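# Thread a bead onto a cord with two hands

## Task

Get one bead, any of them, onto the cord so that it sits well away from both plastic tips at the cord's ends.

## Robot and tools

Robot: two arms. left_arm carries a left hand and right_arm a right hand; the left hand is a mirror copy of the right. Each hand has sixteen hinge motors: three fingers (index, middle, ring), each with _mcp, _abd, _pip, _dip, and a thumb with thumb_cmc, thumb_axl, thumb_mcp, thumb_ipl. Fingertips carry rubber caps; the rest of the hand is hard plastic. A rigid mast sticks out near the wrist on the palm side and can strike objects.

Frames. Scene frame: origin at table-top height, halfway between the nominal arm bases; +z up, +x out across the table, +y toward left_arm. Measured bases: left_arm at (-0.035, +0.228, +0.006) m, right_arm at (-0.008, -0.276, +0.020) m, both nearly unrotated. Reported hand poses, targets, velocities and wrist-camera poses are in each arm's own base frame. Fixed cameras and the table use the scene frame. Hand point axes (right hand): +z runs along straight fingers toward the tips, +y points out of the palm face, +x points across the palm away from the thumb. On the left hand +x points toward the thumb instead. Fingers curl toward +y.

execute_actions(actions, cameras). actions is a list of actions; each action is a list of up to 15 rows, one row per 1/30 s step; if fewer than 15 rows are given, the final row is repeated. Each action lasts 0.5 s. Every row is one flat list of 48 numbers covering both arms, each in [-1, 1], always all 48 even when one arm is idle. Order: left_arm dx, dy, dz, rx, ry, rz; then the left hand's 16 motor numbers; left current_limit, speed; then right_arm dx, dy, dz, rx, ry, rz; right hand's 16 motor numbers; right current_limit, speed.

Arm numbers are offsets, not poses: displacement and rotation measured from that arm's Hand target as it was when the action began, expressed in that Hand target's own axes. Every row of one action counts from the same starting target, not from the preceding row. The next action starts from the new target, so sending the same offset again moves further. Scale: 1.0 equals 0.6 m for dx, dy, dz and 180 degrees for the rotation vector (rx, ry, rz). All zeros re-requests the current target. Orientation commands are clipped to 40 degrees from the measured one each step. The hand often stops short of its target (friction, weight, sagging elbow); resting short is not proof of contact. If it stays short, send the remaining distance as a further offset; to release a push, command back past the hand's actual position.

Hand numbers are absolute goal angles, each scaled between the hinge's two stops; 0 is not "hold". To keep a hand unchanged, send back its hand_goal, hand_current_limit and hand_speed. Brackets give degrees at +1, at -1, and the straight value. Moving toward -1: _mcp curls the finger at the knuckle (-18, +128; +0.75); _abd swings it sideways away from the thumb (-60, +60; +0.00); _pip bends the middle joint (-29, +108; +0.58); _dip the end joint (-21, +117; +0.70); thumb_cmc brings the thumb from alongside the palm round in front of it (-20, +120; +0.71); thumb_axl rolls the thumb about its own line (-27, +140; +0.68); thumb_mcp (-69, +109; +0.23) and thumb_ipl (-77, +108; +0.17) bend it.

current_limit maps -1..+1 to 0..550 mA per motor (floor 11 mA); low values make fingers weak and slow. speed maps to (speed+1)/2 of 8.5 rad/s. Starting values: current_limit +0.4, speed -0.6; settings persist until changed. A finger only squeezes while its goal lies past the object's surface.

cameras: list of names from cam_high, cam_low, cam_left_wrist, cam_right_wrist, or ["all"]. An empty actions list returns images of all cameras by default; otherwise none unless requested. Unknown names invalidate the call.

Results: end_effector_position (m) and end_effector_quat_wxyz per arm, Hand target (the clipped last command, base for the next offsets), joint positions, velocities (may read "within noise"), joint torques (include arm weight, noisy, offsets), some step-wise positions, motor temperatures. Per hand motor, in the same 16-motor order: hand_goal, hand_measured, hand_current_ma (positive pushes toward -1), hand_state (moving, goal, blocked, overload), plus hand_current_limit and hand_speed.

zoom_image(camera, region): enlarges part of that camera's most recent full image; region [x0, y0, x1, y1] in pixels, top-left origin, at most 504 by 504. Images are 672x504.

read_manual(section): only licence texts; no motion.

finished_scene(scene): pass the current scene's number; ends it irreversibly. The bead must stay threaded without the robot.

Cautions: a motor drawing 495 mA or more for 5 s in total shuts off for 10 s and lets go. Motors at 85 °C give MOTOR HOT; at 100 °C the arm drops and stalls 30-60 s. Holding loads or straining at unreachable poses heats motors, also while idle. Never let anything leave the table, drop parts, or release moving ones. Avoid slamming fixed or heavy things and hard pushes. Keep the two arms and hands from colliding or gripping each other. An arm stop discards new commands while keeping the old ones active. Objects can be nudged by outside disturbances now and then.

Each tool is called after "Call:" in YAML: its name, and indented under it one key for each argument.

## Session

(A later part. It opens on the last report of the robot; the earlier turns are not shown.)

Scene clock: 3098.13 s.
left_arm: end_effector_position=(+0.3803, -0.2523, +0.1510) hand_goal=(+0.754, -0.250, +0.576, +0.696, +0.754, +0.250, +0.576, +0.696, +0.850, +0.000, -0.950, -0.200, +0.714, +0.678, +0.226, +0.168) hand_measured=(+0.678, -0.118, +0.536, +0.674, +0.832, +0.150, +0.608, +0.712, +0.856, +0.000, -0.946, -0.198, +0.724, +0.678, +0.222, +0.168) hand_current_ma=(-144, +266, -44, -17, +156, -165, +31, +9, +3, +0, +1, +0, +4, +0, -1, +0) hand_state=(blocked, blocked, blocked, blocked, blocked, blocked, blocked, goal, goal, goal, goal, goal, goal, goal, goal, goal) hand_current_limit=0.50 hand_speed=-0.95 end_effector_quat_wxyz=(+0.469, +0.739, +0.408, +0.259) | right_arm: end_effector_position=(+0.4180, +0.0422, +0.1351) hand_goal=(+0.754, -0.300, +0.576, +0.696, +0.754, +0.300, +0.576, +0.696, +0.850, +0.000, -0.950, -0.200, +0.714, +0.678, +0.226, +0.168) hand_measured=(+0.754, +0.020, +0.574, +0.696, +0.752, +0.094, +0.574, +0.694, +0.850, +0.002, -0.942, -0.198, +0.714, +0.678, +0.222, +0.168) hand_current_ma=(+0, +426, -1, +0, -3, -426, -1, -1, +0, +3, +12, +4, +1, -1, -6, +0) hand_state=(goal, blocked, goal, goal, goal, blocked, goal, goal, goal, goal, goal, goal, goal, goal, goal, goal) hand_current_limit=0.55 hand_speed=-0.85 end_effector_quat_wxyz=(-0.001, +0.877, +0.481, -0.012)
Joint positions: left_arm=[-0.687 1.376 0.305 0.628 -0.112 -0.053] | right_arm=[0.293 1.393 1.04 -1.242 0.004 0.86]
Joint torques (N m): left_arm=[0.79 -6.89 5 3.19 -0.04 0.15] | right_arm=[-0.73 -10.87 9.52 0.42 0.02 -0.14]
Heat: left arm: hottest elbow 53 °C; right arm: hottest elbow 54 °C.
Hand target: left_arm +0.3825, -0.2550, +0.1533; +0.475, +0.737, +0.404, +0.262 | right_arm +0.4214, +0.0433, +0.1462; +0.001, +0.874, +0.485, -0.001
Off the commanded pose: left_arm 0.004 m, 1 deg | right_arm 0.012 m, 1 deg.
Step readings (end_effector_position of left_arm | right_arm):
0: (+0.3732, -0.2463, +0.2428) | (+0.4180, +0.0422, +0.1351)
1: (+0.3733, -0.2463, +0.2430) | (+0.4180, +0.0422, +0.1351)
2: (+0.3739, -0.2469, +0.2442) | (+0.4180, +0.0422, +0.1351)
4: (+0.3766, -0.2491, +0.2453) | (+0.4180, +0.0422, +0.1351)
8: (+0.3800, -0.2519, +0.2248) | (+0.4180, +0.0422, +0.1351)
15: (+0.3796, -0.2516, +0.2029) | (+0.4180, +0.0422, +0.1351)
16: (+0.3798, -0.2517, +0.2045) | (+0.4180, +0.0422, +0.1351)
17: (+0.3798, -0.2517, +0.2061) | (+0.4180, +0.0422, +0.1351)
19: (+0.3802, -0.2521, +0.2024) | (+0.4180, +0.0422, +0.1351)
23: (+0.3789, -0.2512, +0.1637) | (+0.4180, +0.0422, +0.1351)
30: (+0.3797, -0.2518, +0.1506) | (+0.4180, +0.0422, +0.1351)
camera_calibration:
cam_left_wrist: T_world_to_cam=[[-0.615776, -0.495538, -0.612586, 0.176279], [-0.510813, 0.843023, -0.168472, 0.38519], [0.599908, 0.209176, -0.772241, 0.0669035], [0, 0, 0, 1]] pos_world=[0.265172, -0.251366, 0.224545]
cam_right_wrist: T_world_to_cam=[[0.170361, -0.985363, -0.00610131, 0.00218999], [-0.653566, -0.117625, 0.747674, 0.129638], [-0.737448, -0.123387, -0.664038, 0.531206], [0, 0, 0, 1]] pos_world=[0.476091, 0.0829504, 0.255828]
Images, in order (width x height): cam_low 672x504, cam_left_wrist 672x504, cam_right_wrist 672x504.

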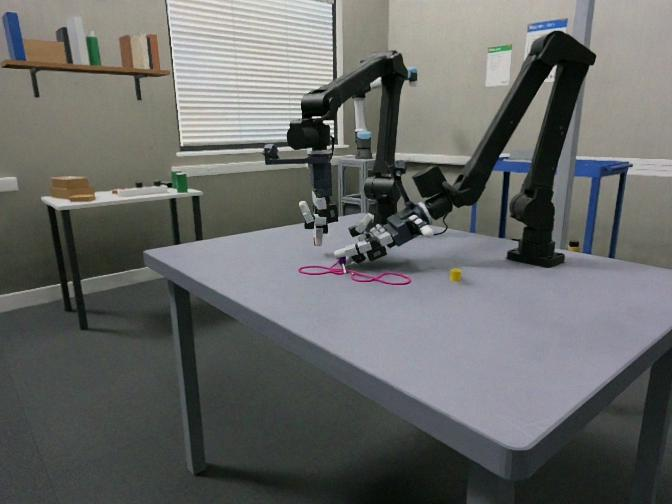

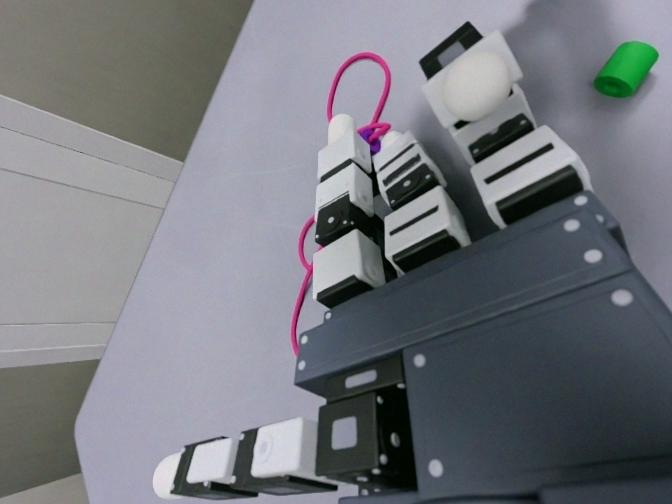

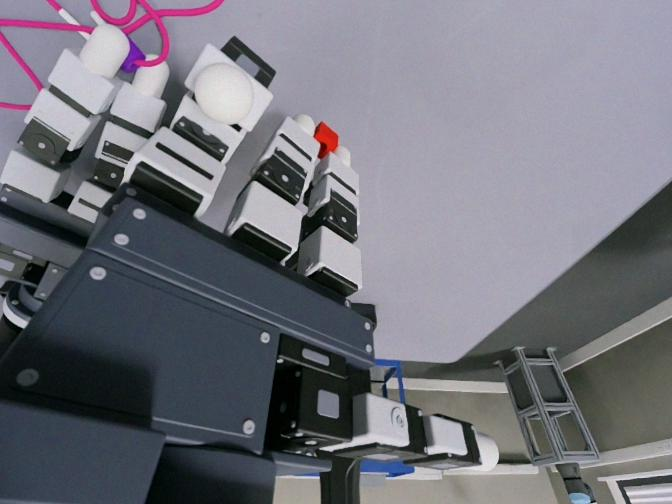

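Call:
execute_actions:
  actions:
    - [[0,-0.0152,0.0069,0,0,0,0.754,-0.25,0.576,0.696,0.754,0.25,0.576,0.696,0.85,0,-0.95,-0.2,0.714,0.678,0.226,0.168,0.5,-0.95,0,0,0,0,0,0,0.754,-0.3,0.576,0.696,0.754,0.3,0.576,0.696,0.85,0,-0.95,-0.2,0.714,0.678,0.226,0.168,0.55,-0.85]]
  cameras: ["cam_left_wrist","cam_low","cam_right_wrist"]

Call:
zoom_image:
  camera: "cam_low"
  region: [300, 200, 400, 280]

Call:
zoom_image:
  camera: "cam_right_wrist"
  region: [40, 0, 240, 120]

Scene clock: 3124.43 s.
left_arm: end_effector_position=(+0.3823, -0.2540, +0.1483) hand_goal=(+0.754, -0.250, +0.576, +0.696, +0.754, +0.250, +0.576, +0.696, +0.850, +0.000, -0.950, -0.200, +0.714, +0.678, +0.226, +0.168) hand_measured=(+0.678, -0.118, +0.536, +0.674, +0.832, +0.150, +0.608, +0.712, +0.856, +0.000, -0.946, -0.198, +0.724, +0.678, +0.222, +0.168) hand_current_ma=(-144, +266, -44, -17, +155, -165, +31, +9, +3, +0, +1, +0, +4, +0, -1, +0) hand_state=(blocked, blocked, blocked, blocked, blocked, blocked, blocked, goal, goal, goal, goal, goal, goal, goal, goal, goal) hand_current_limit=0.50 hand_speed=-0.95 end_effector_quat_wxyz=(+0.477, +0.734, +0.406, +0.262) | right_arm: end_effector_position=(+0.4180, +0.0422, +0.1351) hand_goal=(+0.754, -0.300, +0.576, +0.696, +0.754, +0.300, +0.576, +0.696, +0.850, +0.000, -0.950, -0.200, +0.714, +0.678, +0.226, +0.168) hand_measured=(+0.754, +0.020, +0.574, +0.696, +0.752, +0.094, +0.574, +0.694, +0.850, +0.002, -0.942, -0.198, +0.714, +0.678, +0.222, +0.168) hand_current_ma=(+0, +426, -1, +0, -3, -426, -1, -1, +0, +3, +12, +4, +1, -1, -6, +0) hand_state=(goal, blocked, goal, goal, goal, blocked, goal, goal, goal, goal, goal, goal, goal, goal, goal, goal) hand_current_limit=0.55 hand_speed=-0.85 end_effector_quat_wxyz=(-0.001, +0.877, +0.481, -0.012)
Joint positions: left_arm=[-0.687 1.421 0.305 0.694 -0.112 -0.053] | right_arm=[0.293 1.393 1.04 -1.242 0.004 0.86]
Joint torques (N m): left_arm=[0.79 -6.71 4.27 2.92 -0.02 0.15] | right_arm=[-0.73 -10.87 9.52 0.42 0.02 -0.15]
Motor temperatures (°C): left_arm=[20 25 49 24 20 22] | right_arm=[21 30 54 21 23 23]
Heat: left arm: hottest elbow 49 °C; right arm: hottest elbow 54 °C.
Hand target: left_arm +0.3825, -0.2550, +0.1433; +0.475, +0.737, +0.404, +0.262 | right_arm +0.4214, +0.0433, +0.1462; +0.001, +0.874, +0.485, -0.001
Off the commanded pose: left_arm 0.005 m, 0 deg | right_arm 0.012 m, 1 deg.
Step readings (end_effector_position of left_arm | right_arm):
0: (+0.3803, -0.2524, +0.1511) | (+0.4180, +0.0422, +0.1351)
1: (+0.3803, -0.2524, +0.1511) | (+0.4180, +0.0422, +0.1351)
2: (+0.3805, -0.2525, +0.1514) | (+0.4180, +0.0422, +0.1351)
4: (+0.3811, -0.2530, +0.1506) | (+0.4180, +0.0422, +0.1351)
8: (+0.3820, -0.2537, +0.1482) | (+0.4180, +0.0422, +0.1351)
15: (+0.3823, -0.2540, +0.1483) | (+0.4180, +0.0422, +0.1351)
camera_calibration:
cam_left_wrist: T_world_to_cam=[[-0.605957, -0.503599, -0.615796, 0.169729], [-0.508013, 0.840671, -0.187606, 0.388324], [0.612159, 0.199151, -0.765245, 0.0556392], [0, 0, 0, 1]] pos_world=[0.266062, -0.252057, 0.219948]
cam_right_wrist: T_world_to_cam=[[0.170361, -0.985363, -0.00610131, 0.00218999], [-0.653566, -0.117625, 0.747674, 0.129638], [-0.737448, -0.123387, -0.664038, 0.531206], [0, 0, 0, 1]] pos_world=[0.476091, 0.0829504, 0.255828]
Images, in order (width x height): cam_low 672x504, cam_left_wrist 672x504, cam_right_wrist 672x504.

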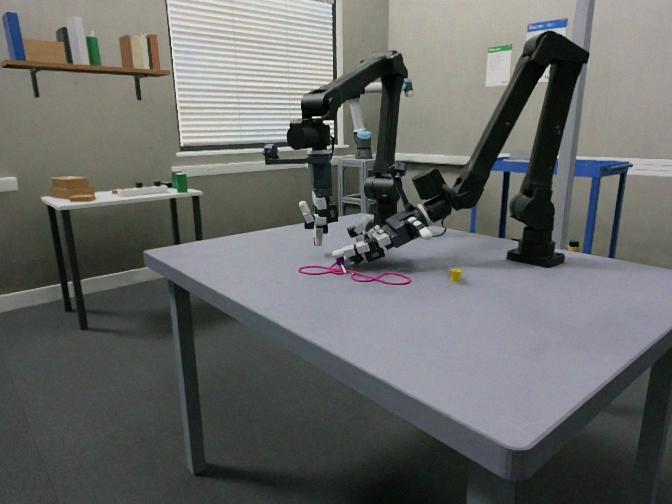

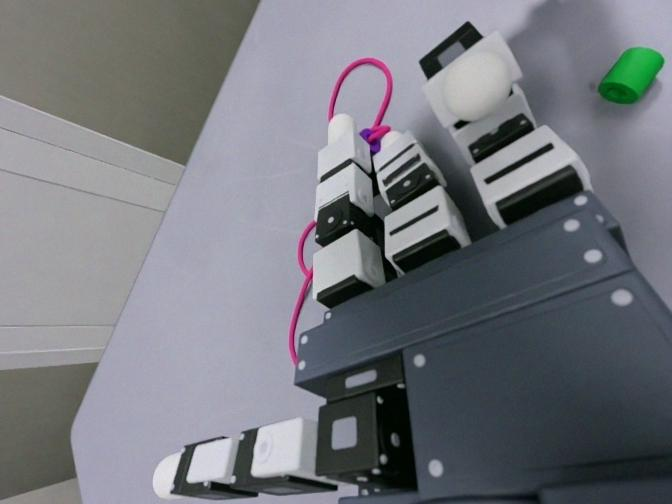

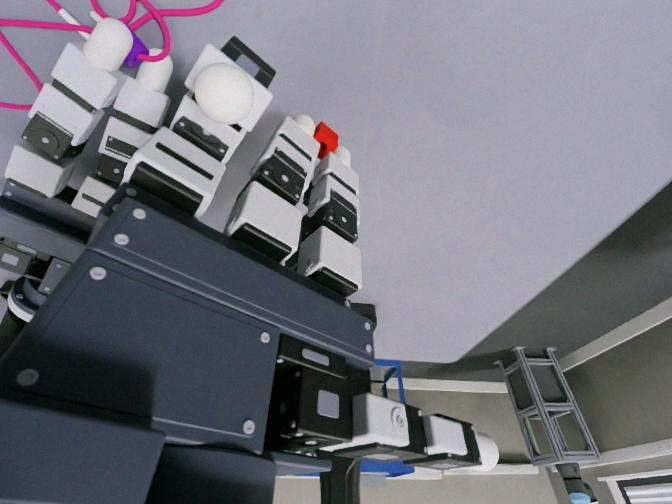

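Scaled by 5.040 from the camera's 672x504 image, which has a finer 960x720 frame.

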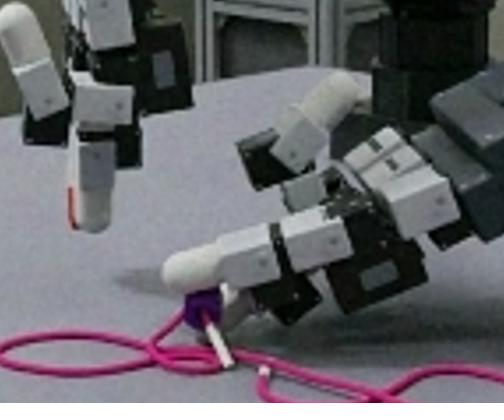

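Scaled by 2.520 from the camera's 672x504 image, which has a finer 960x720 frame.

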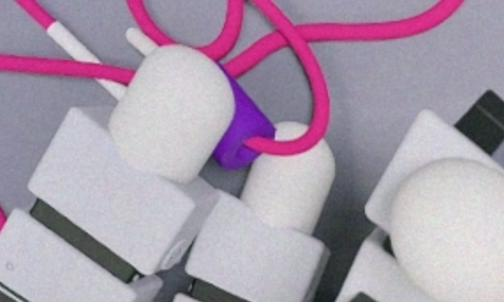

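Call:
execute_actions:
  actions:
    - [[0,0,0,0,0,0,0.754,0.05,0.576,0.696,0.81,-0.05,0.576,0.696,0.85,0,-0.95,-0.2,0.714,0.678,0.226,0.168,0.3,-0.95,0,0,0,0,0,0,0.754,-0.3,0.576,0.696,0.754,0.3,0.576,0.696,0.85,0,-0.95,-0.2,0.714,0.678,0.226,0.168,0.55,-0.85]]
    - [[0,0,0,0,0,0,0.754,0.05,0.576,0.696,0.81,-0.05,0.576,0.696,0.85,0,-0.95,-0.2,0.714,0.678,0.226,0.168,0.3,-0.95,0,0,0,0,0,0,0.754,-0.3,0.576,0.696,0.754,0.3,0.576,0.696,0.85,0,-0.95,-0.2,0.714,0.678,0.226,0.168,0.55,-0.85]]
    - [[0,0,-0.06,0,0,0,0.754,0.05,0.576,0.696,0.754,-0.05,0.576,0.696,0.85,0,-0.95,-0.2,0.714,0.678,0.226,0.168,0.3,-0.95,0,0,0,0,0,0,0.754,-0.3,0.576,0.696,0.754,0.3,0.576,0.696,0.85,0,-0.95,-0.2,0.714,0.678,0.226,0.168,0.55,-0.85]]
  cameras: ["cam_left_wrist","cam_low","cam_right_wrist"]

Call:
zoom_image:
  camera: "cam_low"
  region: [300, 200, 400, 280]

Call:
zoom_image:
  camera: "cam_right_wrist"
  region: [40, 0, 240, 120]

Scene clock: 3140.03 s.
left_arm: end_effector_position=(+0.3568, -0.2346, +0.1515) hand_goal=(+0.754, +0.050, +0.576, +0.696, +0.754, -0.050, +0.576, +0.696, +0.850, +0.000, -0.950, -0.200, +0.714, +0.678, +0.226, +0.168) hand_measured=(+0.762, +0.046, +0.576, +0.694, +0.772, -0.046, +0.580, +0.698, +0.856, +0.000, -0.946, -0.198, +0.724, +0.678, +0.222, +0.168) hand_current_ma=(+3, -1, +0, +0, +13, +0, +1, +0, +3, +0, +1, +0, +4, +0, -1, +0) hand_state=(goal, goal, goal, goal, goal, goal, goal, goal, goal, goal, goal, goal, goal, goal, goal, goal) hand_current_limit=0.30 hand_speed=-0.95 end_effector_quat_wxyz=(+0.469, +0.739, +0.407, +0.261) | right_arm: end_effector_position=(+0.4180, +0.0422, +0.1351) hand_goal=(+0.754, -0.300, +0.576, +0.696, +0.754, +0.300, +0.576, +0.696, +0.850, +0.000, -0.950, -0.200, +0.714, +0.678, +0.226, +0.168) hand_measured=(+0.754, +0.020, +0.574, +0.696, +0.752, +0.094, +0.574, +0.694, +0.850, +0.002, -0.942, -0.198, +0.714, +0.678, +0.222, +0.168) hand_current_ma=(+0, +426, -1, +0, -3, -426, -1, -1, +0, +3, +12, +4, +1, -1, -6, +0) hand_state=(goal, blocked, goal, goal, goal, blocked, goal, goal, goal, goal, goal, goal, goal, goal, goal, goal) hand_current_limit=0.55 hand_speed=-0.85 end_effector_quat_wxyz=(-0.001, +0.877, +0.481, -0.012)
Joint positions: left_arm=[-0.693 1.291 0.23 0.62 -0.122 -0.053] | right_arm=[0.293 1.393 1.04 -1.242 0.004 0.86]
Joint torques (N m): left_arm=[0.15 -8.35 4.75 1.87 -0.25 0.08] | right_arm=[-0.67 -10.81 9.52 0.42 0.02 -0.14]
Heat: left arm: hottest elbow 46 °C; right arm: hottest elbow 53 °C.
Hand target: left_arm +0.3548, -0.2373, +0.1581; +0.475, +0.737, +0.404, +0.262 | right_arm +0.4214, +0.0433, +0.1462; +0.001, +0.874, +0.485, -0.001
Off the commanded pose: left_arm 0.008 m, 1 deg | right_arm 0.012 m, 1 deg.
Step readings (end_effector_position of left_arm | right_arm):
0: (+0.3823, -0.2540, +0.1483) | (+0.4180, +0.0422, +0.1351)
1: (+0.3823, -0.2540, +0.1483) | (+0.4180, +0.0422, +0.1351)
2: (+0.3823, -0.2540, +0.1483) | (+0.4180, +0.0422, +0.1351)
4: (+0.3823, -0.2540, +0.1483) | (+0.4180, +0.0422, +0.1351)
8: (+0.3823, -0.2540, +0.1484) | (+0.4180, +0.0422, +0.1351)
15: (+0.3823, -0.2540, +0.1488) | (+0.4180, +0.0422, +0.1351)
16: (+0.3823, -0.2540, +0.1488) | (+0.4180, +0.0422, +0.1351)
17: (+0.3823, -0.2540, +0.1488) | (+0.4180, +0.0422, +0.1351)
19: (+0.3823, -0.2540, +0.1486) | (+0.4180, +0.0422, +0.1351)
23: (+0.3823, -0.2540, +0.1481) | (+0.4180, +0.0422, +0.1351)
30: (+0.3824, -0.2541, +0.1470) | (+0.4180, +0.0422, +0.1351)
31: (+0.3821, -0.2538, +0.1465) | (+0.4180, +0.0422, +0.1351)
32: (+0.3811, -0.2529, +0.1456) | (+0.4180, +0.0422, +0.1351)
34: (+0.3751, -0.2478, +0.1433) | (+0.4180, +0.0422, +0.1351)
38: (+0.3611, -0.2364, +0.1450) | (+0.4180, +0.0422, +0.1351)
45: (+0.3571, -0.2347, +0.1533) | (+0.4180, +0.0422, +0.1351)
camera_calibration:
cam_left_wrist: T_world_to_cam=[[-0.612445, -0.495539, -0.615916, 0.170201], [-0.511978, 0.842294, -0.16858, 0.358633], [0.60232, 0.212089, -0.769564, 0.0770072], [0, 0, 0, 1]] pos_world=[0.241468, -0.234065, 0.22455]
cam_right_wrist: T_world_to_cam=[[0.170361, -0.985363, -0.00610131, 0.00218999], [-0.653566, -0.117625, 0.747674, 0.129638], [-0.737448, -0.123387, -0.664038, 0.531206], [0, 0, 0, 1]] pos_world=[0.476091, 0.0829504, 0.255828]
Images, in order (width x height): cam_low 672x504, cam_left_wrist 672x504, cam_right_wrist 672x504.

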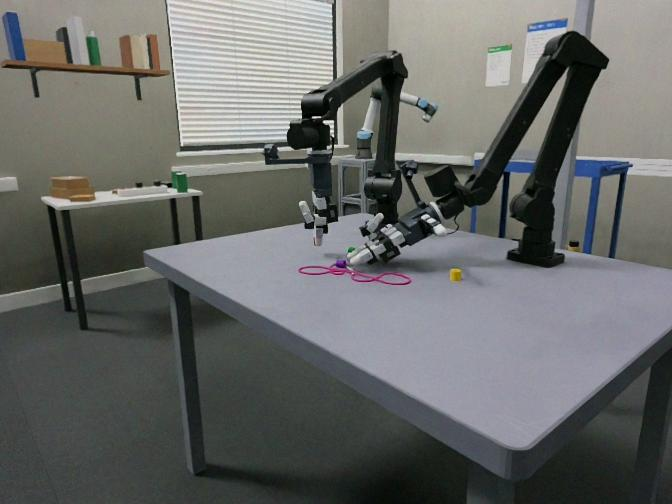

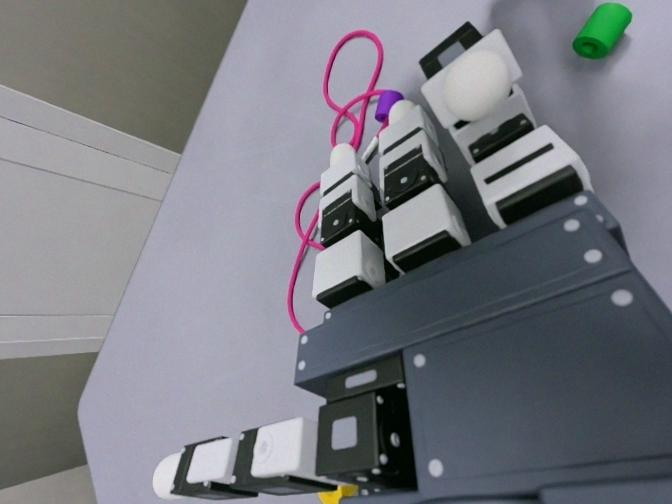

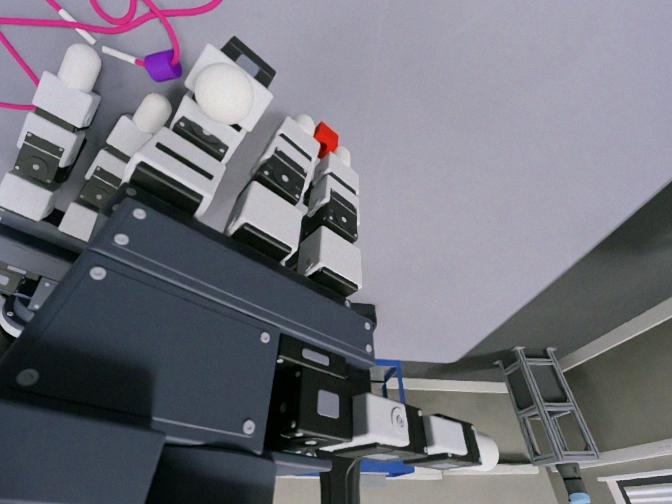

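Scaled by 5.040 from the camera's 672x504 image, which has a finer 960x720 frame.

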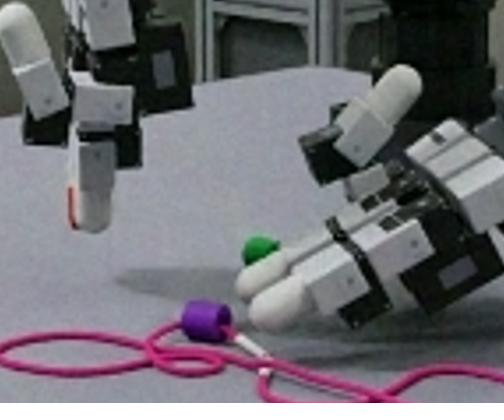

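Scaled by 2.520 from the camera's 672x504 image, which has a finer 960x720 frame.

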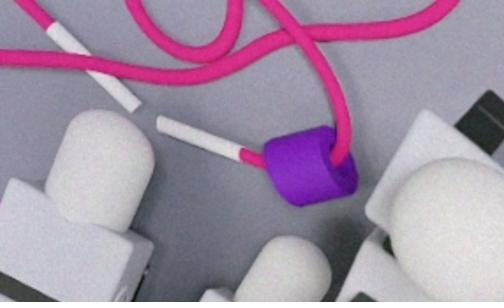

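Call:
execute_actions:
  actions:
    - [[0,0.0912,-0.0413,0,0,0,0.754,0.05,0.576,0.696,0.754,-0.05,0.576,0.696,0.85,0,-0.95,-0.2,0.714,0.678,0.226,0.168,0.3,-0.95,0,0,0,0,0,0,0.754,-0.3,0.576,0.696,0.754,0.3,0.576,0.696,0.85,0,-0.95,-0.2,0.714,0.678,0.226,0.168,0.55,-0.85]]
    - [[0.128,-0.0583,-0.128,0,0,0,0.754,0.05,0.576,0.696,0.754,-0.05,0.576,0.696,0.85,0,-0.95,-0.2,0.714,0.678,0.226,0.168,0.3,-0.95,0.0707,-0.0442,-0.0917,0,0,-0.211,0.754,-0.3,0.576,0.696,0.754,0.3,0.576,0.696,0.85,0,-0.95,-0.2,0.714,0.678,0.226,0.168,0.55,-0.85]]
    - [[0.128,-0.0583,-0.128,0,0,0,0.754,0.05,0.576,0.696,0.754,-0.05,0.576,0.696,0.85,0,-0.95,-0.2,0.714,0.678,0.226,0.168,0.3,-0.95,0.1858,-0.014,0,0,0,-0.211,0.754,-0.3,0.576,0.696,0.754,0.3,0.576,0.696,0.85,0,-0.95,-0.2,0.714,0.678,0.226,0.168,0.55,-0.85]]
    - [[0,0,0,0,0,0,0.754,0.05,0.576,0.696,0.754,-0.05,0.576,0.696,0.85,0,-0.95,-0.2,0.714,0.678,0.226,0.168,0.3,-0.95,0.1678,0.095,0,0,0,-0.211,0.754,-0.3,0.576,0.696,0.754,0.3,0.576,0.696,0.85,0,-0.95,-0.2,0.714,0.678,0.226,0.168,0.55,-0.85]]
    - [[0,0,0,0,0,0,0.754,0.05,0.576,0.696,0.754,-0.05,0.576,0.696,0.85,0,-0.95,-0.2,0.714,0.678,0.226,0.168,0.3,-0.95,0,0,0,0,0,0,0.754,-0.3,0.576,0.696,0.754,0.3,0.576,0.696,0.85,0,-0.95,-0.2,0.714,0.678,0.226,0.168,0.55,-0.85]]
  cameras: ["cam_high","cam_low","cam_right_wrist"]

Call:
zoom_image:
  camera: "cam_right_wrist"
  region: [220, 60, 420, 180]

Scene clock: 3200.47 s.
left_arm: end_effector_position=(+0.2851, -0.0236, +0.1906) hand_goal=(+0.754, +0.050, +0.576, +0.696, +0.754, -0.050, +0.576, +0.696, +0.850, +0.000, -0.950, -0.200, +0.714, +0.678, +0.226, +0.168) hand_measured=(+0.764, +0.048, +0.576, +0.694, +0.770, -0.050, +0.580, +0.698, +0.856, +0.000, -0.946, -0.198, +0.724, +0.678, +0.222, +0.168) hand_current_ma=(+5, +0, +0, +0, +11, +0, +1, +0, +3, +0, +1, +0, +4, +0, -1, +0) hand_state=(goal, goal, goal, goal, goal, goal, goal, goal, goal, goal, goal, goal, goal, goal, goal, goal) hand_current_limit=0.30 hand_speed=-0.95 end_effector_quat_wxyz=(+0.475, +0.736, +0.415, +0.243) | right_arm: end_effector_position=(+0.3573, +0.3079, +0.1824) hand_goal=(+0.754, -0.300, +0.576, +0.696, +0.754, +0.300, +0.576, +0.696, +0.850, +0.000, -0.950, -0.200, +0.714, +0.678, +0.226, +0.168) hand_measured=(+0.754, +0.020, +0.574, +0.696, +0.752, +0.094, +0.574, +0.694, +0.850, +0.002, -0.942, -0.198, +0.714, +0.678, +0.222, +0.168) hand_current_ma=(+0, +426, -1, +0, -4, -426, -1, -1, +0, +3, +12, +4, +0, -1, -7, +0) hand_state=(goal, blocked, goal, goal, goal, blocked, goal, goal, goal, goal, goal, goal, goal, goal, goal, goal) hand_current_limit=0.55 hand_speed=-0.85 end_effector_quat_wxyz=(-0.012, +0.071, +0.997, -0.012)
Joint positions: left_arm=[0.511 0.445 0.147 -0.508 0.932 0.654] | right_arm=[0.616 1.415 1.197 -1.387 0.005 -0.812]
Joint torques (N m): left_arm=[1.44 3.08 11.77 1.16 0.89 0.2] | right_arm=[-1.26 -9.35 13.57 0.35 -0.13 -0.15]
Motor temperatures (°C): left_arm=[20 26 42 24 20 22] | right_arm=[21 29 53 21 23 23]
Heat: left arm: hottest elbow 42 °C; right arm: hottest elbow 53 °C.
Hand target: left_arm +0.2947, -0.0173, +0.2181; +0.475, +0.737, +0.404, +0.262 | right_arm +0.3723, +0.3153, +0.2007; +0.000, +0.070, +0.998, -0.001
Off the commanded pose: left_arm 0.030 m, 3 deg | right_arm 0.025 m, 2 deg.
Step readings (end_effector_position of left_arm | right_arm):
0: (+0.3568, -0.2346, +0.1515) | (+0.4180, +0.0422, +0.1351)
1: (+0.3567, -0.2345, +0.1510) | (+0.4180, +0.0422, +0.1351)
2: (+0.3561, -0.2339, +0.1501) | (+0.4180, +0.0422, +0.1351)
4: (+0.3533, -0.2315, +0.1549) | (+0.4180, +0.0422, +0.1351)
8: (+0.3471, -0.2261, +0.1864) | (+0.4180, +0.0422, +0.1351)
15: (+0.3466, -0.2261, +0.1988) | (+0.4180, +0.0422, +0.1351)
16: (+0.3461, -0.2265, +0.1972) | (+0.4182, +0.0425, +0.1354)
17: (+0.3451, -0.2257, +0.1955) | (+0.4185, +0.0436, +0.1368)
19: (+0.3417, -0.2106, +0.1973) | (+0.4168, +0.0487, +0.1449)
23: (+0.3355, -0.1576, +0.2053) | (+0.4086, +0.0690, +0.1716)
30: (+0.3247, -0.1311, +0.2137) | (+0.4036, +0.0874, +0.1858)
31: (+0.3236, -0.1297, +0.2130) | (+0.4036, +0.0893, +0.1849)
32: (+0.3217, -0.1276, +0.2129) | (+0.4034, +0.0947, +0.1846)
34: (+0.3193, -0.1074, +0.2117) | (+0.4018, +0.1117, +0.1847)
38: (+0.3140, -0.0540, +0.2114) | (+0.3896, +0.1600, +0.1841)
45: (+0.2976, -0.0229, +0.2056) | (+0.3842, +0.1911, +0.1824)
46: (+0.2955, -0.0213, +0.2029) | (+0.3846, +0.1934, +0.1821)
47: (+0.2935, -0.0201, +0.2001) | (+0.3834, +0.1991, +0.1819)
49: (+0.2903, -0.0184, +0.1940) | (+0.3791, +0.2157, +0.1814)
53: (+0.2883, -0.0174, +0.1861) | (+0.3619, +0.2636, +0.1821)
60: (+0.2874, -0.0203, +0.1901) | (+0.3586, +0.2998, +0.1808)
61: (+0.2873, -0.0206, +0.1908) | (+0.3588, +0.3014, +0.1803)
62: (+0.2872, -0.0208, +0.1911) | (+0.3588, +0.3027, +0.1800)
64: (+0.2868, -0.0215, +0.1913) | (+0.3584, +0.3046, +0.1796)
68: (+0.2861, -0.0225, +0.1905) | (+0.3577, +0.3064, +0.1807)
75: (+0.2854, -0.0233, +0.1906) | (+0.3576, +0.3077, +0.1824)
camera_calibration:
cam_right_wrist: T_world_to_cam=[[0.827082, 0.56012, -0.0469047, -0.42836], [0.408654, -0.541927, 0.734383, -0.160624], [0.385924, -0.626563, -0.677113, 0.306678], [0, 0, 0, 1]] pos_world=[0.301574, 0.34504, 0.305523]
Images, in order (width x height): cam_high 672x504, cam_low 672x504, cam_right_wrist 672x504.

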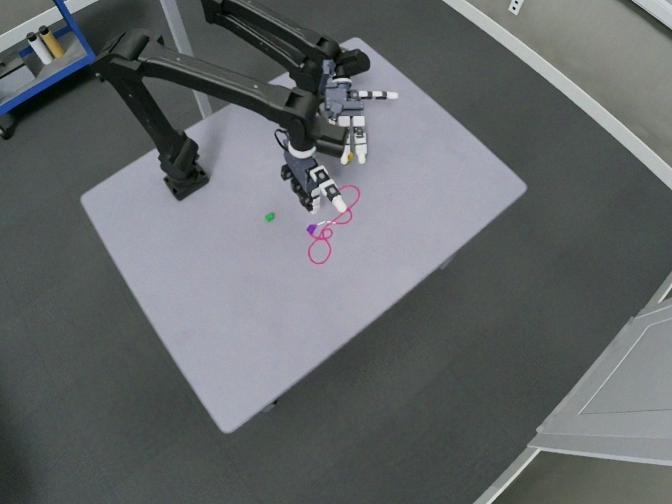

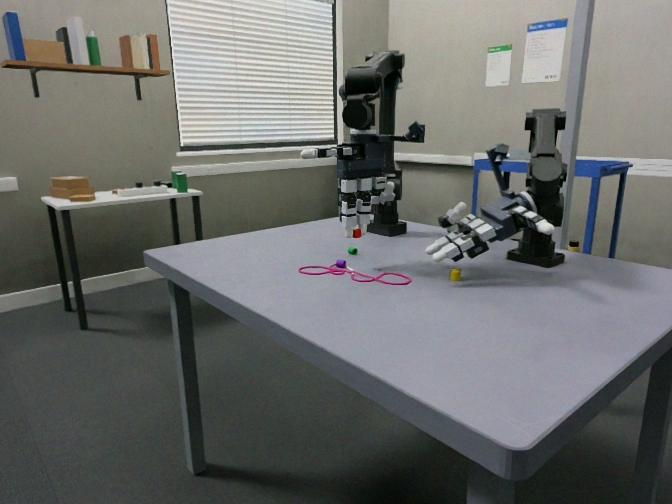

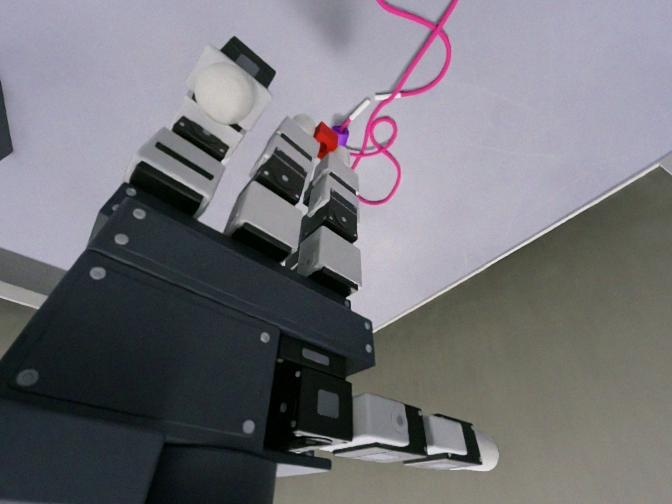

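Scaled by 2.520 from the camera's 672x504 image, which has a finer 960x720 frame.

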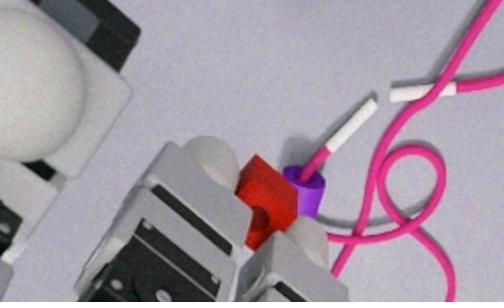

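Call:
execute_actions:
  actions:
    - [[0,0,0,0,0,0,0.754,0.05,0.576,0.696,0.754,-0.05,0.576,0.696,0.85,0,-0.95,-0.2,0.714,0.678,0.226,0.168,0.3,-0.95,-0.0021,0.0124,0.1095,0,0,0,0.754,-0.3,0.576,0.696,0.754,0.3,0.576,0.696,0.85,0,-0.95,-0.2,0.714,0.678,0.226,0.168,0.55,-0.85]]
    - [[0,0,0,0,0,0,0.754,0.05,0.576,0.696,0.754,-0.05,0.576,0.696,0.85,0,-0.95,-0.2,0.714,0.678,0.226,0.168,0.3,-0.95,0,0,0,0,0,0,0.754,-0.3,0.576,0.696,0.754,0.3,0.576,0.696,0.85,0,-0.95,-0.2,0.714,0.678,0.226,0.168,0.55,-0.85]]
  cameras: ["cam_right_wrist","cam_low"]

Call:
zoom_image:
  camera: "cam_right_wrist"
  region: [260, 80, 400, 180]

Scene clock: 3235.97 s.
left_arm: end_effector_position=(+0.2850, -0.0237, +0.1908) hand_goal=(+0.754, +0.050, +0.576, +0.696, +0.754, -0.050, +0.576, +0.696, +0.850, +0.000, -0.950, -0.200, +0.714, +0.678, +0.226, +0.168) hand_measured=(+0.764, +0.048, +0.576, +0.694, +0.770, -0.050, +0.580, +0.698, +0.856, +0.000, -0.946, -0.198, +0.724, +0.678, +0.222, +0.168) hand_current_ma=(+5, +0, +0, +0, +11, +0, +1, +0, +3, +0, +1, +0, +4, +0, -1, +0) hand_state=(goal, goal, goal, goal, goal, goal, goal, goal, goal, goal, goal, goal, goal, goal, goal, goal) hand_current_limit=0.30 hand_speed=-0.95 end_effector_quat_wxyz=(+0.476, +0.737, +0.415, +0.243) | right_arm: end_effector_position=(+0.3691, +0.3164, +0.1281) hand_goal=(+0.754, -0.300, +0.576, +0.696, +0.754, +0.300, +0.576, +0.696, +0.850, +0.000, -0.950, -0.200, +0.714, +0.678, +0.226, +0.168) hand_measured=(+0.754, +0.020, +0.574, +0.696, +0.752, +0.094, +0.574, +0.694, +0.850, +0.002, -0.942, -0.198, +0.714, +0.678, +0.222, +0.168) hand_current_ma=(+0, +426, -1, +0, -4, -426, -1, -1, +0, +3, +12, +4, +0, -1, -7, +0) hand_state=(goal, blocked, goal, goal, goal, blocked, goal, goal, goal, goal, goal, goal, goal, goal, goal, goal) hand_current_limit=0.55 hand_speed=-0.85 end_effector_quat_wxyz=(-0.010, +0.071, +0.997, -0.011)
Joint positions: left_arm=[0.511 0.445 0.147 -0.508 0.933 0.656] | right_arm=[0.616 1.491 1.129 -1.238 0.004 -0.812]
Joint torques (N m): left_arm=[1.44 2.96 11.79 1.1 0.88 0.2] | right_arm=[-0.38 -11.34 9.51 1.47 -0.13 -0.05]
Motor temperatures (°C): left_arm=[20 25 54 24 22 22] | right_arm=[21 29 59 21 23 23]
Heat: left arm: hottest elbow 54 °C; right arm: hottest elbow 59 °C.
Hand target: left_arm +0.2946, -0.0174, +0.2181; +0.475, +0.737, +0.404, +0.262 | right_arm +0.3745, +0.3223, +0.1350; +0.000, +0.070, +0.998, -0.001
Off the commanded pose: left_arm 0.030 m, 3 deg | right_arm 0.011 m, 2 deg.
Step readings (end_effector_position of left_arm | right_arm):
0: (+0.2851, -0.0236, +0.1907) | (+0.3572, +0.3079, +0.1824)
1: (+0.2851, -0.0236, +0.1907) | (+0.3573, +0.3080, +0.1823)
2: (+0.2851, -0.0237, +0.1907) | (+0.3585, +0.3088, +0.1820)
4: (+0.2851, -0.0237, +0.1907) | (+0.3651, +0.3135, +0.1784)
8: (+0.2851, -0.0236, +0.1907) | (+0.3700, +0.3169, +0.1552)
15: (+0.2851, -0.0236, +0.1907) | (+0.3681, +0.3157, +0.1277)
16: (+0.2851, -0.0236, +0.1907) | (+0.3685, +0.3160, +0.1279)
17: (+0.2851, -0.0236, +0.1907) | (+0.3687, +0.3161, +0.1279)
19: (+0.2850, -0.0237, +0.1908) | (+0.3691, +0.3164, +0.1281)
23: (+0.2850, -0.0237, +0.1908) | (+0.3691, +0.3164, +0.1281)
30: (+0.2850, -0.0237, +0.1908) | (+0.3691, +0.3164, +0.1281)
camera_calibration:
cam_right_wrist: T_world_to_cam=[[0.826969, 0.560593, -0.0430919, -0.446111], [0.406773, -0.543625, 0.734171, -0.119614], [0.388145, -0.624666, -0.677596, 0.269232], [0, 0, 0, 1]] pos_world=[0.313075, 0.353241, 0.251024]
Images, in order (width x height): cam_low 672x504, cam_right_wrist 672x504.

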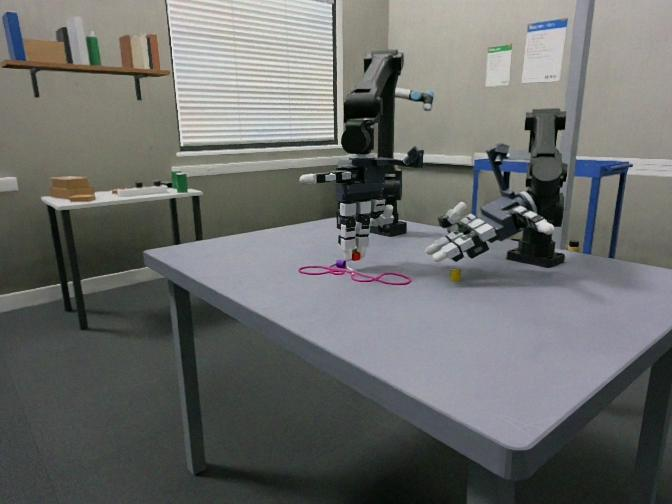

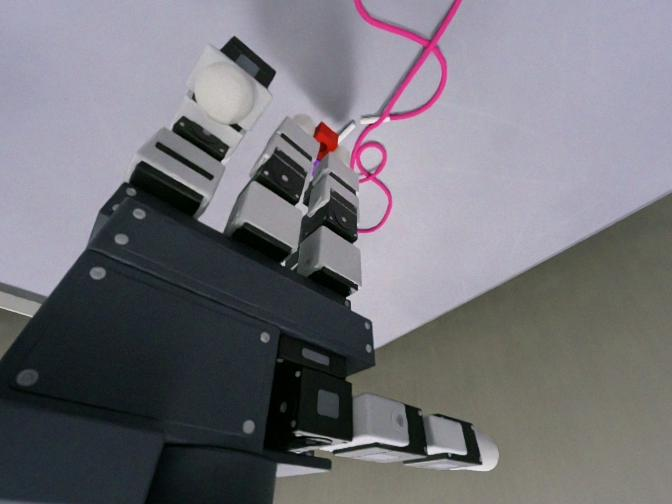

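Scaled by 3.600 from the camera's 672x504 image, which has a finer 960x720 frame.

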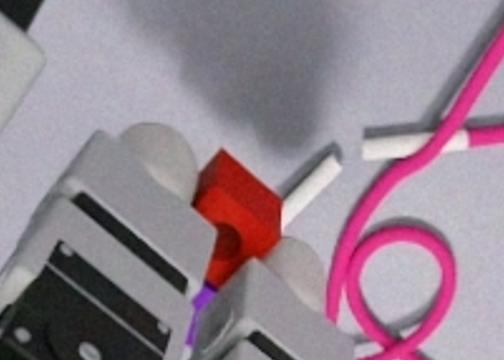

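Call:
execute_actions:
  actions:
    - [[0,0,0,0,0,0,0.754,0.05,0.576,0.696,0.754,-0.05,0.576,0.696,0.85,0,-0.95,-0.2,0.714,0.678,0.226,0.168,0.3,-0.95,-0.0028,0.0041,0.0242,0,0,0,0.754,-0.3,0.576,0.696,0.754,0.3,0.576,0.696,0.85,0,-0.95,-0.2,0.714,0.678,0.226,0.168,0.55,-0.85]]
  cameras: ["cam_right_wrist","cam_low"]

Call:
zoom_image:
  camera: "cam_right_wrist"
  region: [260, 80, 400, 180]

Call:
zoom_image:
  camera: "cam_low"
  region: [310, 220, 390, 280]

Scene clock: 3249.87 s.
left_arm: end_effector_position=(+0.2850, -0.0237, +0.1908) hand_goal=(+0.754, +0.050, +0.576, +0.696, +0.754, -0.050, +0.576, +0.696, +0.850, +0.000, -0.950, -0.200, +0.714, +0.678, +0.226, +0.168) hand_measured=(+0.764, +0.048, +0.576, +0.694, +0.770, -0.050, +0.580, +0.698, +0.856, +0.000, -0.946, -0.198, +0.724, +0.678, +0.222, +0.168) hand_current_ma=(+5, +0, +0, +0, +11, +0, +1, +0, +3, +0, +1, +0, +4, +0, -1, +0) hand_state=(goal, goal, goal, goal, goal, goal, goal, goal, goal, goal, goal, goal, goal, goal, goal, goal) hand_current_limit=0.30 hand_speed=-0.95 end_effector_quat_wxyz=(+0.476, +0.737, +0.415, +0.243) | right_arm: end_effector_position=(+0.3741, +0.3200, +0.1233) hand_goal=(+0.754, -0.300, +0.576, +0.696, +0.754, +0.300, +0.576, +0.696, +0.850, +0.000, -0.950, -0.200, +0.714, +0.678, +0.226, +0.168) hand_measured=(+0.754, +0.020, +0.574, +0.696, +0.752, +0.094, +0.574, +0.694, +0.850, +0.002, -0.942, -0.198, +0.714, +0.678, +0.222, +0.168) hand_current_ma=(+0, +426, -1, +0, -4, -426, -1, -1, +0, +3, +12, +4, +0, -1, -7, +0) hand_state=(goal, blocked, goal, goal, goal, blocked, goal, goal, goal, goal, goal, goal, goal, goal, goal, goal) hand_current_limit=0.55 hand_speed=-0.85 end_effector_quat_wxyz=(-0.002, +0.071, +0.997, -0.004)
Joint positions: left_arm=[0.511 0.445 0.147 -0.508 0.933 0.656] | right_arm=[0.616 1.499 1.12 -1.2 0.004 -0.812]
Joint torques (N m): left_arm=[1.44 3.02 11.79 1.11 0.89 0.2] | right_arm=[-0.26 -10.4 8.84 1.47 -0.13 -0.04]
Motor temperatures (°C): left_arm=[20 25 56 24 22 22] | right_arm=[21 29 57 21 23 23]
Heat: left arm: hottest elbow 56 °C; right arm: hottest elbow 57 °C.
Hand target: left_arm +0.2946, -0.0174, +0.2181; +0.475, +0.737, +0.404, +0.262 | right_arm +0.3765, +0.3245, +0.1205; +0.000, +0.070, +0.998, -0.001
Off the commanded pose: left_arm 0.030 m, 3 deg | right_arm 0.006 m, 0 deg.
Step readings (end_effector_position of left_arm | right_arm):
0: (+0.2850, -0.0237, +0.1908) | (+0.3691, +0.3164, +0.1281)
1: (+0.2850, -0.0237, +0.1908) | (+0.3693, +0.3165, +0.1281)
2: (+0.2850, -0.0237, +0.1908) | (+0.3699, +0.3169, +0.1283)
4: (+0.2850, -0.0237, +0.1908) | (+0.3722, +0.3186, +0.1289)
8: (+0.2850, -0.0237, +0.1908) | (+0.3745, +0.3202, +0.1279)
15: (+0.2850, -0.0237, +0.1908) | (+0.3741, +0.3199, +0.1236)
camera_calibration:
cam_right_wrist: T_world_to_cam=[[0.827571, 0.560953, -0.021409, -0.455435], [0.393733, -0.552844, 0.734396, -0.108439], [0.400126, -0.616194, -0.678383, 0.259205], [0, 0, 0, 1]] pos_world=[0.315885, 0.355249, 0.245727]
Images, in order (width x height): cam_low 672x504, cam_right_wrist 672x504.

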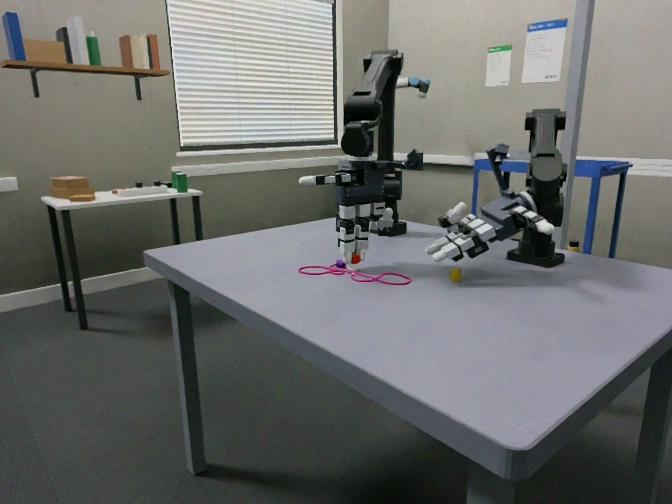

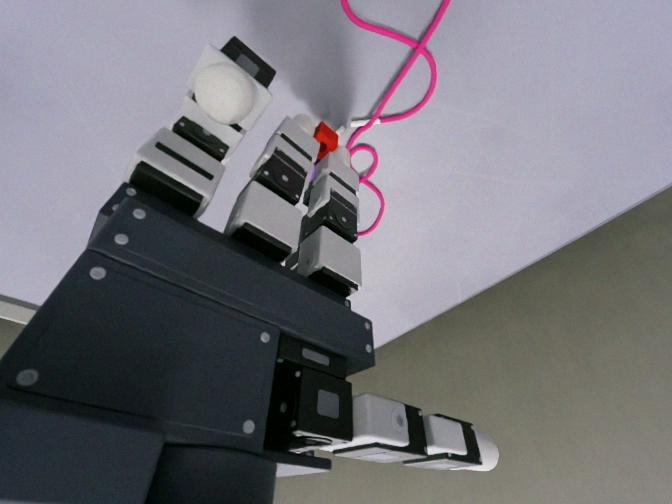

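Scaled by 3.600 from the camera's 672x504 image, which has a finer 960x720 frame.

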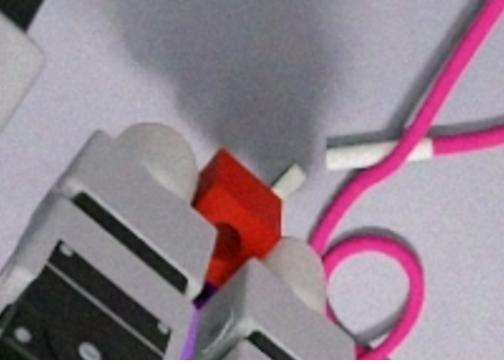

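Scaled by 6.300 from the camera's 672x504 image, which has a finer 960x720 frame.

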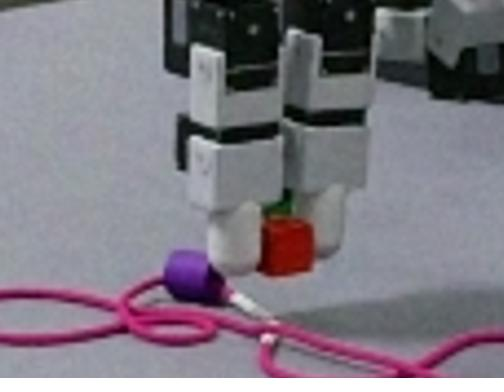

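Call:
execute_actions:
  actions:
    - [[0,0,0,0,0,0,0.754,0.05,0.576,0.696,0.754,-0.05,0.576,0.696,0.85,0,-0.95,-0.2,0.714,0.678,0.226,0.168,0.3,-0.95,0.0012,-0.0035,0.0175,0,0,0,0.754,-0.3,0.576,0.696,0.754,0.3,0.576,0.696,0.85,0,-0.95,-0.2,0.714,0.678,0.226,0.168,0.55,-0.85]]
  cameras: ["cam_right_wrist","cam_low"]

Call:
zoom_image:
  camera: "cam_right_wrist"
  region: [260, 80, 400, 180]

Call:
zoom_image:
  camera: "cam_low"
  region: [310, 220, 390, 280]

Scene clock: 3262.90 s.
left_arm: end_effector_position=(+0.2850, -0.0237, +0.1908) hand_goal=(+0.754, +0.050, +0.576, +0.696, +0.754, -0.050, +0.576, +0.696, +0.850, +0.000, -0.950, -0.200, +0.714, +0.678, +0.226, +0.168) hand_measured=(+0.764, +0.048, +0.576, +0.694, +0.770, -0.050, +0.580, +0.698, +0.856, +0.000, -0.946, -0.198, +0.724, +0.678, +0.222, +0.168) hand_current_ma=(+5, +0, +0, +0, +11, +0, +1, +0, +3, +0, +1, +0, +4, +0, -1, +0) hand_state=(goal, goal, goal, goal, goal, goal, goal, goal, goal, goal, goal, goal, goal, goal, goal, goal) hand_current_limit=0.30 hand_speed=-0.95 end_effector_quat_wxyz=(+0.476, +0.737, +0.415, +0.243) | right_arm: end_effector_position=(+0.3724, +0.3188, +0.1121) hand_goal=(+0.754, -0.300, +0.576, +0.696, +0.754, +0.300, +0.576, +0.696, +0.850, +0.000, -0.950, -0.200, +0.714, +0.678, +0.226, +0.168) hand_measured=(+0.754, +0.020, +0.574, +0.696, +0.752, +0.094, +0.574, +0.694, +0.850, +0.002, -0.942, -0.198, +0.714, +0.678, +0.222, +0.168) hand_current_ma=(+0, +426, -1, +0, -4, -426, -1, -1, +0, +3, +12, +4, +0, -1, -7, +0) hand_state=(goal, blocked, goal, goal, goal, blocked, goal, goal, goal, goal, goal, goal, goal, goal, goal, goal) hand_current_limit=0.55 hand_speed=-0.85 end_effector_quat_wxyz=(-0.002, +0.071, +0.997, -0.005)
Joint positions: left_arm=[0.511 0.445 0.147 -0.508 0.933 0.656] | right_arm=[0.616 1.507 1.097 -1.171 0.004 -0.812]
Joint torques (N m): left_arm=[1.38 3.02 11.78 1.11 0.88 0.2] | right_arm=[-0.44 -10.46 8.77 1.52 -0.12 -0.06]
Motor temperatures (°C): left_arm=[20 24 58 24 23 22] | right_arm=[21 28 55 21 23 23]
Heat: left arm: hottest elbow 58 °C; right arm: hottest elbow 55 °C.
Hand target: left_arm +0.2946, -0.0174, +0.2181; +0.475, +0.737, +0.404, +0.262 | right_arm +0.3756, +0.3226, +0.1100; +0.000, +0.070, +0.998, -0.001
Off the commanded pose: left_arm 0.030 m, 3 deg | right_arm 0.005 m, 1 deg.
Step readings (end_effector_position of left_arm | right_arm):
0: (+0.2850, -0.0237, +0.1908) | (+0.3741, +0.3200, +0.1233)
1: (+0.2850, -0.0237, +0.1908) | (+0.3742, +0.3200, +0.1233)
2: (+0.2850, -0.0237, +0.1908) | (+0.3743, +0.3201, +0.1229)
4: (+0.2850, -0.0237, +0.1908) | (+0.3746, +0.3203, +0.1212)
8: (+0.2850, -0.0237, +0.1908) | (+0.3727, +0.3190, +0.1155)
15: (+0.2850, -0.0237, +0.1908) | (+0.3723, +0.3186, +0.1121)
camera_calibration:
cam_right_wrist: T_world_to_cam=[[0.827527, 0.560958, -0.022921, -0.453446], [0.394667, -0.552206, 0.734375, -0.100818], [0.399296, -0.616761, -0.678357, 0.252053], [0, 0, 0, 1]] pos_world=[0.314385, 0.354148, 0.234627]
Images, in order (width x height): cam_low 672x504, cam_right_wrist 672x504.

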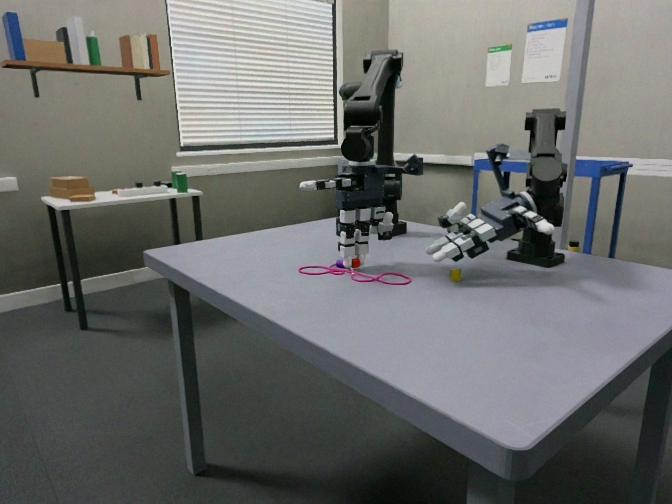

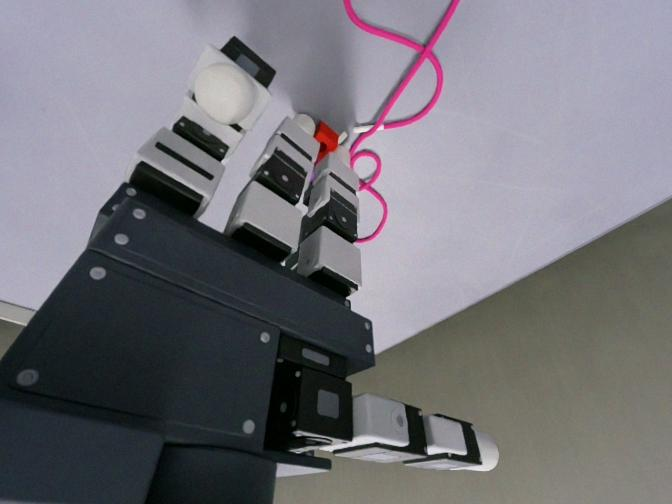

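Scaled by 3.600 from the camera's 672x504 image, which has a finer 960x720 frame.

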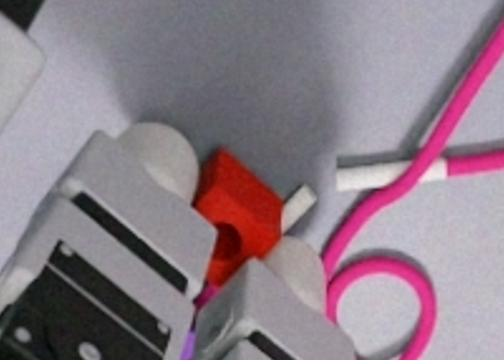

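Scaled by 6.300 from the camera's 672x504 image, which has a finer 960x720 frame.

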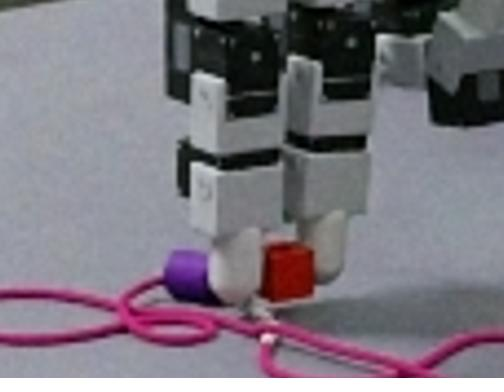

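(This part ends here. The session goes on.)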